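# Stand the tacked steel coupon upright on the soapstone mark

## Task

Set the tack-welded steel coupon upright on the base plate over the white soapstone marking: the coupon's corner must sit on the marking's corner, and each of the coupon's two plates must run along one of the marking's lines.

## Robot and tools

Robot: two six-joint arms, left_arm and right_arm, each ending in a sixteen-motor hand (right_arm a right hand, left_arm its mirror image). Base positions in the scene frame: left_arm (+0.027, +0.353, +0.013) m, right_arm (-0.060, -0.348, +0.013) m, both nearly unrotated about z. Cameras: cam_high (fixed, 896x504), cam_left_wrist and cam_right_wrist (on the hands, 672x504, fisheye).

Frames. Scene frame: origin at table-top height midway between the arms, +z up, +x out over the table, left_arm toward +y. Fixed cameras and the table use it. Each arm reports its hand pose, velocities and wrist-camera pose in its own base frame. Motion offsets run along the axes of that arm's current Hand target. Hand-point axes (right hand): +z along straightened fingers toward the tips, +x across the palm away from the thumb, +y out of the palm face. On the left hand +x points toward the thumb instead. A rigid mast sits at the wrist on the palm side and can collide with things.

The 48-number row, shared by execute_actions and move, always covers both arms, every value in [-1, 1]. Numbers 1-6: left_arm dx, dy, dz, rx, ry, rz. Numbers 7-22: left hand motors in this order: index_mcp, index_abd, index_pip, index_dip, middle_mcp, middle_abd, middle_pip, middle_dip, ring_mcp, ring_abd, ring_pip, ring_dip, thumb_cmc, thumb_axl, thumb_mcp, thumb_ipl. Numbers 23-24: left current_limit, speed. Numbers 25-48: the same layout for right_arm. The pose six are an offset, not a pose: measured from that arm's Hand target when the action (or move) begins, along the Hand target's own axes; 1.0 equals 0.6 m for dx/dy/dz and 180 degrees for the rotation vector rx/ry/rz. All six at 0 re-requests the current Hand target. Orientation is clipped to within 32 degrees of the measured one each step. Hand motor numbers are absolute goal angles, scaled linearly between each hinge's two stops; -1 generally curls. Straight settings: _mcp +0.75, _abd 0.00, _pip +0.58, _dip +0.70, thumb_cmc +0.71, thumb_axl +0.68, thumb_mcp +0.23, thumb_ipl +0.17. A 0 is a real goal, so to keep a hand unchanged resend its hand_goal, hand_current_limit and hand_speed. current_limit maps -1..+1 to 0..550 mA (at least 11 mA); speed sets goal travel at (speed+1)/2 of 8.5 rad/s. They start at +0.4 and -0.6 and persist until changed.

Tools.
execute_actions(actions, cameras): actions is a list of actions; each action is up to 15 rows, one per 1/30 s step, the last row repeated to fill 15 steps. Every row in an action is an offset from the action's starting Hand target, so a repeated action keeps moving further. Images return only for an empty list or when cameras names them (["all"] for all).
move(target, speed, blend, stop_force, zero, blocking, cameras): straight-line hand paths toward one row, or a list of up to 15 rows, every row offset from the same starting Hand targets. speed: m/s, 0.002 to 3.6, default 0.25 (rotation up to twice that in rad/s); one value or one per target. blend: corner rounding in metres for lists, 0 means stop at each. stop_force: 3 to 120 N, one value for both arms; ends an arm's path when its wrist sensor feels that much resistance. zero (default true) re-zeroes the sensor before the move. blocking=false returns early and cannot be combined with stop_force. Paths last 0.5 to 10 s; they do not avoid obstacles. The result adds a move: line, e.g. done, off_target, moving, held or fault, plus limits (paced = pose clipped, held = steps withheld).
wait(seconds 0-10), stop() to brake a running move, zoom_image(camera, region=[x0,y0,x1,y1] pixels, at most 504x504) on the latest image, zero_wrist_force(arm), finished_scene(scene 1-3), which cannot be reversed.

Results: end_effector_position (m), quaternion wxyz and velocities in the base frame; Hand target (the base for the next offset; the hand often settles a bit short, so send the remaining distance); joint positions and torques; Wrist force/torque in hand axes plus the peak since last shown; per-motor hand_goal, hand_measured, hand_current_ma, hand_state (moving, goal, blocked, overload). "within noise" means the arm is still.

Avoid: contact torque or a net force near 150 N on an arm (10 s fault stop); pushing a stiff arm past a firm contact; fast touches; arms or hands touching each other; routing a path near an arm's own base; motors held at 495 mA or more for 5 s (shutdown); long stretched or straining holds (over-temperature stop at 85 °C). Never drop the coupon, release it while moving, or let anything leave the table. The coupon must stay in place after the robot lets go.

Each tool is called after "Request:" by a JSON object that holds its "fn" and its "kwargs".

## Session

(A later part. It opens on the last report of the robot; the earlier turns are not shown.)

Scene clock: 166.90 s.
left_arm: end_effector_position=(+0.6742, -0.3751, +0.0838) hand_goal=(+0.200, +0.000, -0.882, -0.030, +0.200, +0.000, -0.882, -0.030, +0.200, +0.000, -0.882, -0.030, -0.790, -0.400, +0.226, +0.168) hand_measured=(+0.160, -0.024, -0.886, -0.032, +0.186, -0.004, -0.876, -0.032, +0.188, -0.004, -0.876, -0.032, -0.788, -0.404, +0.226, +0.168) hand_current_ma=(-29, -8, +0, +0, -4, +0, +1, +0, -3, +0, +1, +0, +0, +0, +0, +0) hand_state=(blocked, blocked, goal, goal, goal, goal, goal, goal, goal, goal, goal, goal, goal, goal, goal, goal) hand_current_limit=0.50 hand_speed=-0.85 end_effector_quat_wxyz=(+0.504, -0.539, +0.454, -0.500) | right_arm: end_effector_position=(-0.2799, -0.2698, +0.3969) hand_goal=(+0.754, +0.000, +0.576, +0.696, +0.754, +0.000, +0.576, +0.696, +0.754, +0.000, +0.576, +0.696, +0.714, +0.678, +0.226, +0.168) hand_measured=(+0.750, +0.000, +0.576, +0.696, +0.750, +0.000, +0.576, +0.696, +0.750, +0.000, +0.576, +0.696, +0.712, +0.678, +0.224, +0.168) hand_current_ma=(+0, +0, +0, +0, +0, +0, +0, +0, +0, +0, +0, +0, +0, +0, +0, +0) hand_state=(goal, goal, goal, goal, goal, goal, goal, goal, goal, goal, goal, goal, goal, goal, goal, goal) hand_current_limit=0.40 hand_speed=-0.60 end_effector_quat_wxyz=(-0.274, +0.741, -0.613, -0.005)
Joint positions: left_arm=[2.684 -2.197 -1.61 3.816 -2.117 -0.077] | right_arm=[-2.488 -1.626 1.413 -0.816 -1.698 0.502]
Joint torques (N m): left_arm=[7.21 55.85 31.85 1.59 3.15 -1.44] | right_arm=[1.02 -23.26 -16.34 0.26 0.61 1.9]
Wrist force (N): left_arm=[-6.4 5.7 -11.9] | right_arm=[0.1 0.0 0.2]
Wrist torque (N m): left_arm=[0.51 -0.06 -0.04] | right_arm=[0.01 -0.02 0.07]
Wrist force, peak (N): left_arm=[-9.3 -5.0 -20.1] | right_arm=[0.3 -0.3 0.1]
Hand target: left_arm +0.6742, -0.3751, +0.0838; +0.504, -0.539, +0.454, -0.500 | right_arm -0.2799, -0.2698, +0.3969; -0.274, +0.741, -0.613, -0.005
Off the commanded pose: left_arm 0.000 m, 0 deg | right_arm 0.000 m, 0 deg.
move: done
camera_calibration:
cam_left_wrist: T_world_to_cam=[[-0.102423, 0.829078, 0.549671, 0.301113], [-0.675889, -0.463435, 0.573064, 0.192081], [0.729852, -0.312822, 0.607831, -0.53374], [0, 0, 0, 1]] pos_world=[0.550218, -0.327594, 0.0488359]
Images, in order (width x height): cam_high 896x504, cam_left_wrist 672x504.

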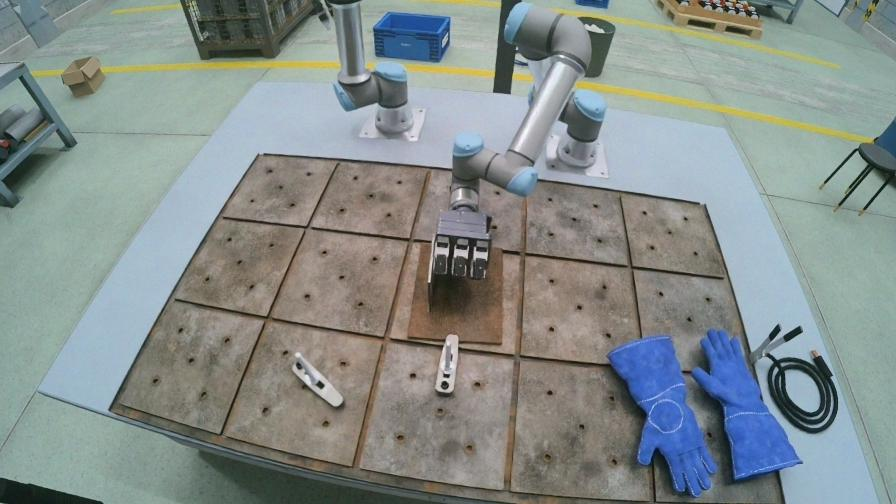

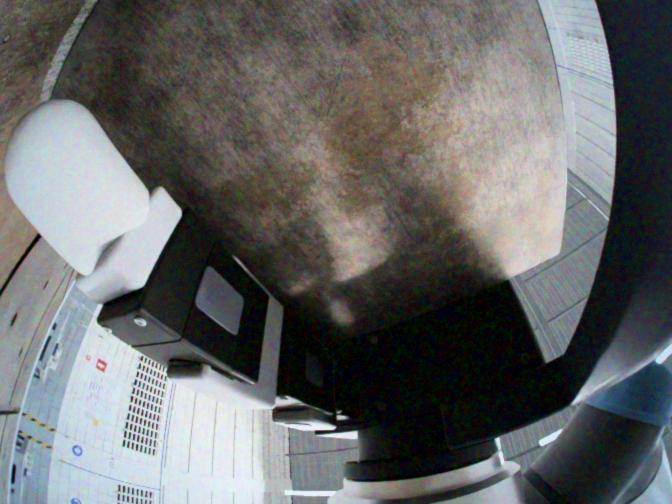

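Request:
{"fn": "move", "kwargs": {"target": [-0.0035,0,-0.0065,0,0,0,0.2,0,-0.883,-0.03,0.2,0,-0.883,-0.03,0.2,0,-0.883,-0.03,-0.79,-0.4,0.226,0.168,0.5,-0.85,0,0,0,0,0,0,0.754,0,0.576,0.696,0.754,0,0.576,0.696,0.754,0,0.576,0.696,0.714,0.678,0.226,0.168,0.4,-0.6], "speed": 0.02}}

Request:
{"fn": "move", "kwargs": {"target": [0.0214,-0.2626,0.0018,0,0,0,0.2,0,-0.883,-0.03,0.2,0,-0.883,-0.03,0.2,0,-0.883,-0.03,-0.79,-0.4,0.226,0.168,0.5,-0.85,0,0,0,0,0,0,0.754,0,0.576,0.696,0.754,0,0.576,0.696,0.754,0,0.576,0.696,0.714,0.678,0.226,0.168,0.4,-0.6], "speed": 0.06, "stop_force": 5, "cameras": ["cam_high"]}}

Request:
{"fn": "zoom_image", "kwargs": {"camera": "cam_high", "region": [405, 220, 505, 330]}}

Scene clock: 168.00 s.
left_arm: end_effector_position=(+0.6700, -0.3734, +0.0837) hand_goal=(+0.200, +0.000, -0.882, -0.030, +0.200, +0.000, -0.882, -0.030, +0.200, +0.000, -0.882, -0.030, -0.790, -0.400, +0.226, +0.168) hand_measured=(+0.190, -0.004, -0.882, -0.032, +0.186, -0.004, -0.876, -0.032, +0.188, -0.004, -0.876, -0.032, -0.788, -0.402, +0.226, +0.168) hand_current_ma=(-2, +0, +0, +0, -4, +0, +1, +0, -3, +0, +1, +0, +0, +0, +0, +0) hand_state=(goal, goal, goal, goal, goal, goal, goal, goal, goal, goal, goal, goal, goal, goal, goal, goal) hand_current_limit=0.50 hand_speed=-0.85 end_effector_quat_wxyz=(+0.504, -0.539, +0.454, -0.500) | right_arm: end_effector_position=(-0.2799, -0.2698, +0.3969) hand_goal=(+0.754, +0.000, +0.576, +0.696, +0.754, +0.000, +0.576, +0.696, +0.754, +0.000, +0.576, +0.696, +0.714, +0.678, +0.226, +0.168) hand_measured=(+0.750, +0.000, +0.576, +0.696, +0.750, +0.000, +0.576, +0.696, +0.750, +0.000, +0.576, +0.696, +0.712, +0.678, +0.224, +0.168) hand_current_ma=(+0, +0, +0, +0, +0, +0, +0, +0, +0, +0, +0, +0, +0, +0, +0, +0) hand_state=(goal, goal, goal, goal, goal, goal, goal, goal, goal, goal, goal, goal, goal, goal, goal, goal) hand_current_limit=0.40 hand_speed=-0.60 end_effector_quat_wxyz=(-0.274, +0.741, -0.613, -0.005)
Joint positions: left_arm=[2.684 -2.189 -1.625 3.823 -2.117 -0.077] | right_arm=[-2.488 -1.626 1.413 -0.816 -1.698 0.502]
Joint torques (N m): left_arm=[-7.68 41.45 26 2.09 -1.85 -1.04] | right_arm=[1.55 -21.87 -16.48 0.27 0.63 2.02]
Wrist force (N): left_arm=[0.5 3.8 -2.1] | right_arm=[0.0 0.0 0.0]
Wrist torque (N m): left_arm=[0.35 -0.15 0.07] | right_arm=[0.02 -0.01 0.07]
Wrist force, peak (N): left_arm=[-6.5 5.7 -12.0] | right_arm=[0.2 -0.2 0.3]
Hand target: left_arm +0.6701, -0.3734, +0.0836; +0.504, -0.539, +0.454, -0.500 | right_arm -0.2799, -0.2698, +0.3969; -0.274, +0.741, -0.613, -0.005
Off the commanded pose: left_arm 0.000 m, 0 deg | right_arm 0.000 m, 0 deg.
move: done

Scene clock: 171.70 s.
left_arm: end_effector_position=(+0.6700, -0.3734, +0.2417) hand_goal=(+0.200, +0.000, -0.882, -0.030, +0.200, +0.000, -0.882, -0.030, +0.200, +0.000, -0.882, -0.030, -0.790, -0.400, +0.226, +0.168) hand_measured=(+0.190, -0.004, -0.882, -0.032, +0.186, -0.004, -0.876, -0.032, +0.188, -0.004, -0.876, -0.032, -0.788, -0.402, +0.226, +0.168) hand_current_ma=(-2, +0, +0, +0, -3, +0, +1, +0, -3, +0, +1, +0, +0, +0, +0, +0) hand_state=(goal, goal, goal, goal, goal, goal, goal, goal, goal, goal, goal, goal, goal, goal, goal, goal) hand_current_limit=0.50 hand_speed=-0.85 end_effector_quat_wxyz=(+0.504, -0.539, +0.454, -0.500) | right_arm: end_effector_position=(-0.2799, -0.2698, +0.3969) hand_goal=(+0.754, +0.000, +0.576, +0.696, +0.754, +0.000, +0.576, +0.696, +0.754, +0.000, +0.576, +0.696, +0.714, +0.678, +0.226, +0.168) hand_measured=(+0.750, +0.000, +0.576, +0.696, +0.750, +0.000, +0.576, +0.696, +0.750, +0.000, +0.576, +0.696, +0.712, +0.678, +0.224, +0.168) hand_current_ma=(+0, +0, +0, +0, +0, +0, +0, +0, +0, +0, +0, +0, +0, +0, +0, +0) hand_state=(goal, goal, goal, goal, goal, goal, goal, goal, goal, goal, goal, goal, goal, goal, goal, goal) hand_current_limit=0.40 hand_speed=-0.60 end_effector_quat_wxyz=(-0.274, +0.741, -0.613, -0.005)
Joint positions: left_arm=[2.684 -2.011 -1.453 3.473 -2.117 -0.077] | right_arm=[-2.488 -1.626 1.413 -0.816 -1.698 0.502]
Joint torques (N m): left_arm=[-7.39 28.81 14.17 1.91 -1.56 -1.23] | right_arm=[0.56 -22.55 -17.03 0.16 0.67 1.86]
Wrist force (N): left_arm=[0.5 3.9 -2.4] | right_arm=[0.0 -0.2 0.3]
Wrist torque (N m): left_arm=[0.36 -0.17 0.11] | right_arm=[-0.02 -0.02 0.07]
Wrist force, peak (N): left_arm=[0.5 4.7 -2.3] | right_arm=[0.4 -0.3 -0.3]
Hand target: left_arm +0.6700, -0.3734, +0.2417; +0.504, -0.539, +0.454, -0.500 | right_arm -0.2799, -0.2698, +0.3969; -0.274, +0.741, -0.613, -0.005
Off the commanded pose: left_arm 0.000 m, 0 deg | right_arm 0.000 m, 0 deg.
move: done
Images, in order (width x height): cam_high 896x504.

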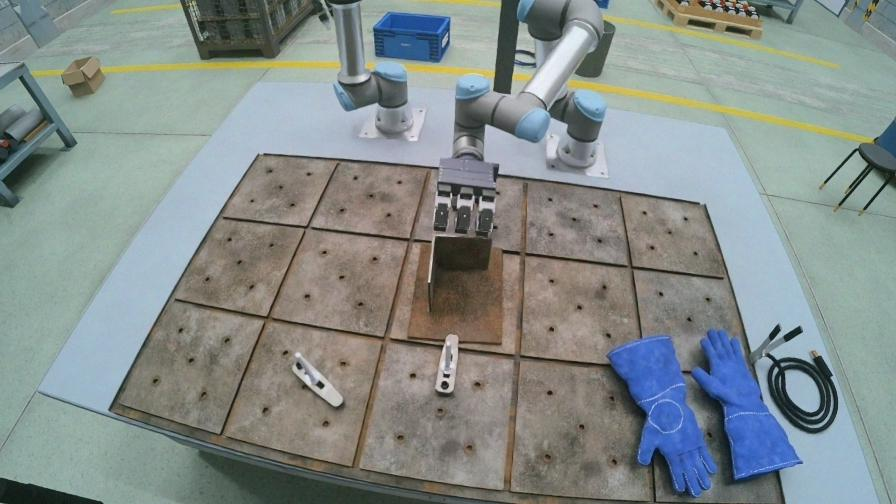

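Scaled by 4.582 from the camera's 896x504 image, which has a finer 1280x720 frame.

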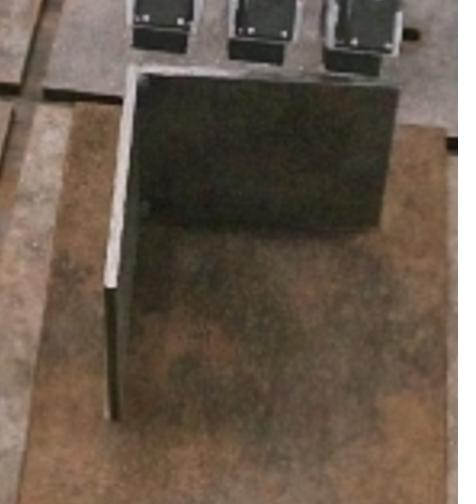

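Request:
{"fn": "move", "kwargs": {"target": [[0.008,-0.1,0,0,0,0,0.754,0,0.576,0.696,0.754,0,0.576,0.696,0.754,0,0.576,0.696,0.714,0.678,0.226,0.168,0.4,0.2,0,0,0,0,0,0,0.754,0,0.576,0.696,0.754,0,0.576,0.696,0.754,0,0.576,0.696,0.714,0.678,0.226,0.168,0.4,-0.6],[0.2658,-0.1428,-0.107,0.0198,0.025,0.5258,0.754,0,0.576,0.696,0.754,0,0.576,0.696,0.754,0,0.576,0.696,0.714,0.678,0.226,0.168,0.4,0.2,0,0,0,0,0,0,0.754,0,0.576,0.696,0.754,0,0.576,0.696,0.754,0,0.576,0.696,0.714,0.678,0.226,0.168,0.4,-0.6]], "speed": 0.4, "blend": 0.02, "cameras": ["cam_high","cam_left_wrist"]}}

Request:
{"fn": "zoom_image", "kwargs": {"camera": "cam_high", "region": [405, 220, 505, 330]}}

Scene clock: 175.10 s.
left_arm: end_effector_position=(+0.6245, -0.5123, +0.3352) hand_goal=(+0.754, +0.000, +0.576, +0.696, +0.754, +0.000, +0.576, +0.696, +0.754, +0.000, +0.576, +0.696, +0.714, +0.678, +0.226, +0.168) hand_measured=(+0.750, +0.002, +0.572, +0.692, +0.750, +0.004, +0.574, +0.694, +0.750, +0.002, +0.572, +0.694, +0.710, +0.676, +0.226, +0.168) hand_current_ma=(+0, +0, +0, +0, +0, +0, +0, +0, +0, +0, +0, +0, +0, +0, +0, +0) hand_state=(goal, goal, goal, goal, goal, goal, goal, goal, goal, goal, goal, goal, goal, goal, goal, goal) hand_current_limit=0.40 hand_speed=0.20 end_effector_quat_wxyz=(+0.708, -0.070, +0.700, -0.067) | right_arm: end_effector_position=(-0.2799, -0.2698, +0.3969) hand_goal=(+0.754, +0.000, +0.576, +0.696, +0.754, +0.000, +0.576, +0.696, +0.754, +0.000, +0.576, +0.696, +0.714, +0.678, +0.226, +0.168) hand_measured=(+0.750, +0.000, +0.576, +0.696, +0.750, +0.000, +0.576, +0.696, +0.750, +0.000, +0.576, +0.696, +0.712, +0.678, +0.224, +0.168) hand_current_ma=(+0, +0, +0, +0, +0, +0, +0, +0, +0, +0, +0, +0, +0, +0, +0, +0) hand_state=(goal, goal, goal, goal, goal, goal, goal, goal, goal, goal, goal, goal, goal, goal, goal, goal) hand_current_limit=0.40 hand_speed=-0.60 end_effector_quat_wxyz=(-0.274, +0.741, -0.613, -0.005)
Joint positions: left_arm=[2.347 -2.375 -0.732 3.121 -2.37 1.388] | right_arm=[-2.488 -1.626 1.413 -0.816 -1.698 0.502]
Joint torques (N m): left_arm=[7.28 65.46 15.22 3.64 2.31 1.37] | right_arm=[1.29 -23.32 -15.94 0.21 0.57 1.84]
Wrist force (N): left_arm=[3.7 1.3 -2.5] | right_arm=[0.2 0.0 0.0]
Wrist torque (N m): left_arm=[0.11 -0.32 0.37] | right_arm=[0.03 -0.02 0.08]
Wrist force, peak (N): left_arm=[7.4 -3.2 -4.9] | right_arm=[0.3 0.1 0.3]
Hand target: left_arm +0.6245, -0.5123, +0.3352; +0.708, -0.070, +0.700, -0.067 (not the last commanded pose) | right_arm -0.2799, -0.2698, +0.3969; -0.274, +0.741, -0.613, -0.005
Off the commanded pose: left_arm 0.020 m, 11 deg | right_arm 0.000 m, 0 deg.
move: held (left_arm; a check stopped the path); path passed 1 of 2 targets; limits=held
pose unreachable (left arm): on one or more control steps of this call, first in action 0 (counted from 0), this arm could not follow its commanded pose, so it was not sent that pose on those steps. It may still have moved: this result reports where it is.
cause: moving toward the commanded pose would bring two parts of the arm too close to each other (joints 4 (wrist 1) to 6 (wrist 3) lie between them).
camera_calibration:
cam_left_wrist: T_world_to_cam=[[-0.0312083, -0.453186, 0.89087, -0.544215], [-0.703391, -0.623281, -0.341704, 0.192815], [0.710118, -0.637293, -0.299315, -0.542964], [0, 0, 0, 1]] pos_world=[0.504209, -0.472481, 0.388193]
Images, in order (width x height): cam_high 896x504, cam_left_wrist 672x504.

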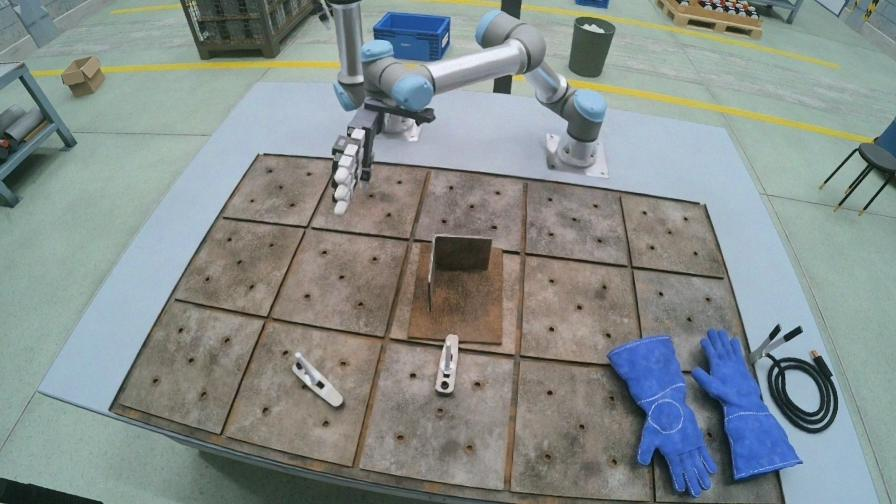

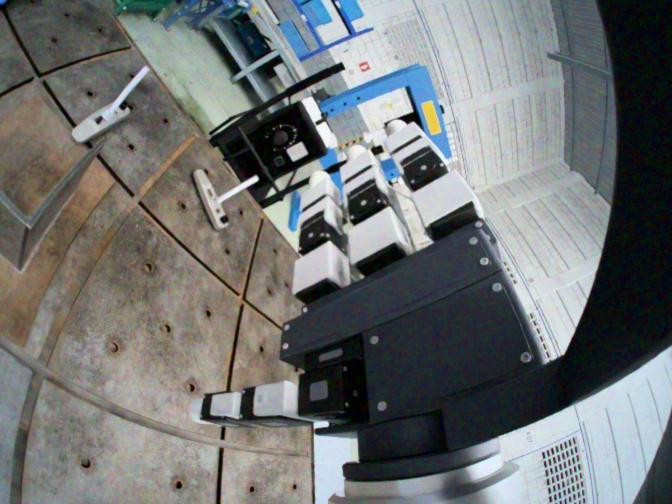

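Scaled by 4.582 from the camera's 896x504 image, which has a finer 1280x720 frame.

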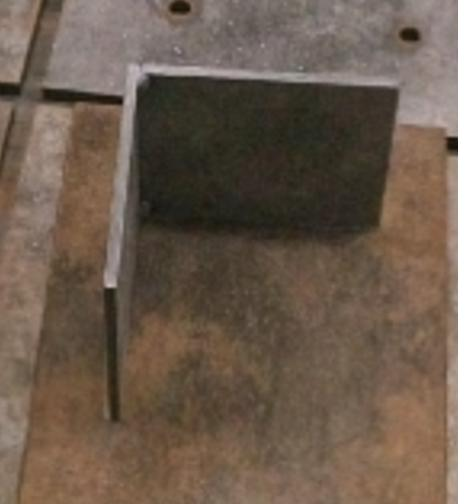

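Request:
{"fn": "zoom_image", "kwargs": {"camera": "cam_left_wrist", "region": [0, 100, 180, 290]}}

Scaled by 2.653 from the camera's 672x504 image, which has a finer 960x720 frame.

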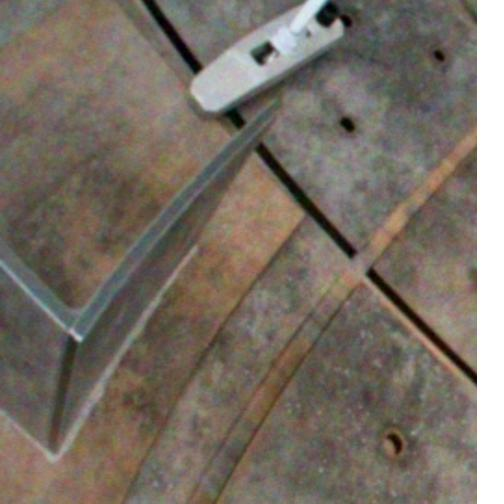

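Request:
{"fn": "finished_scene", "kwargs": {"scene": 2}}

The scene is finished: the task was done.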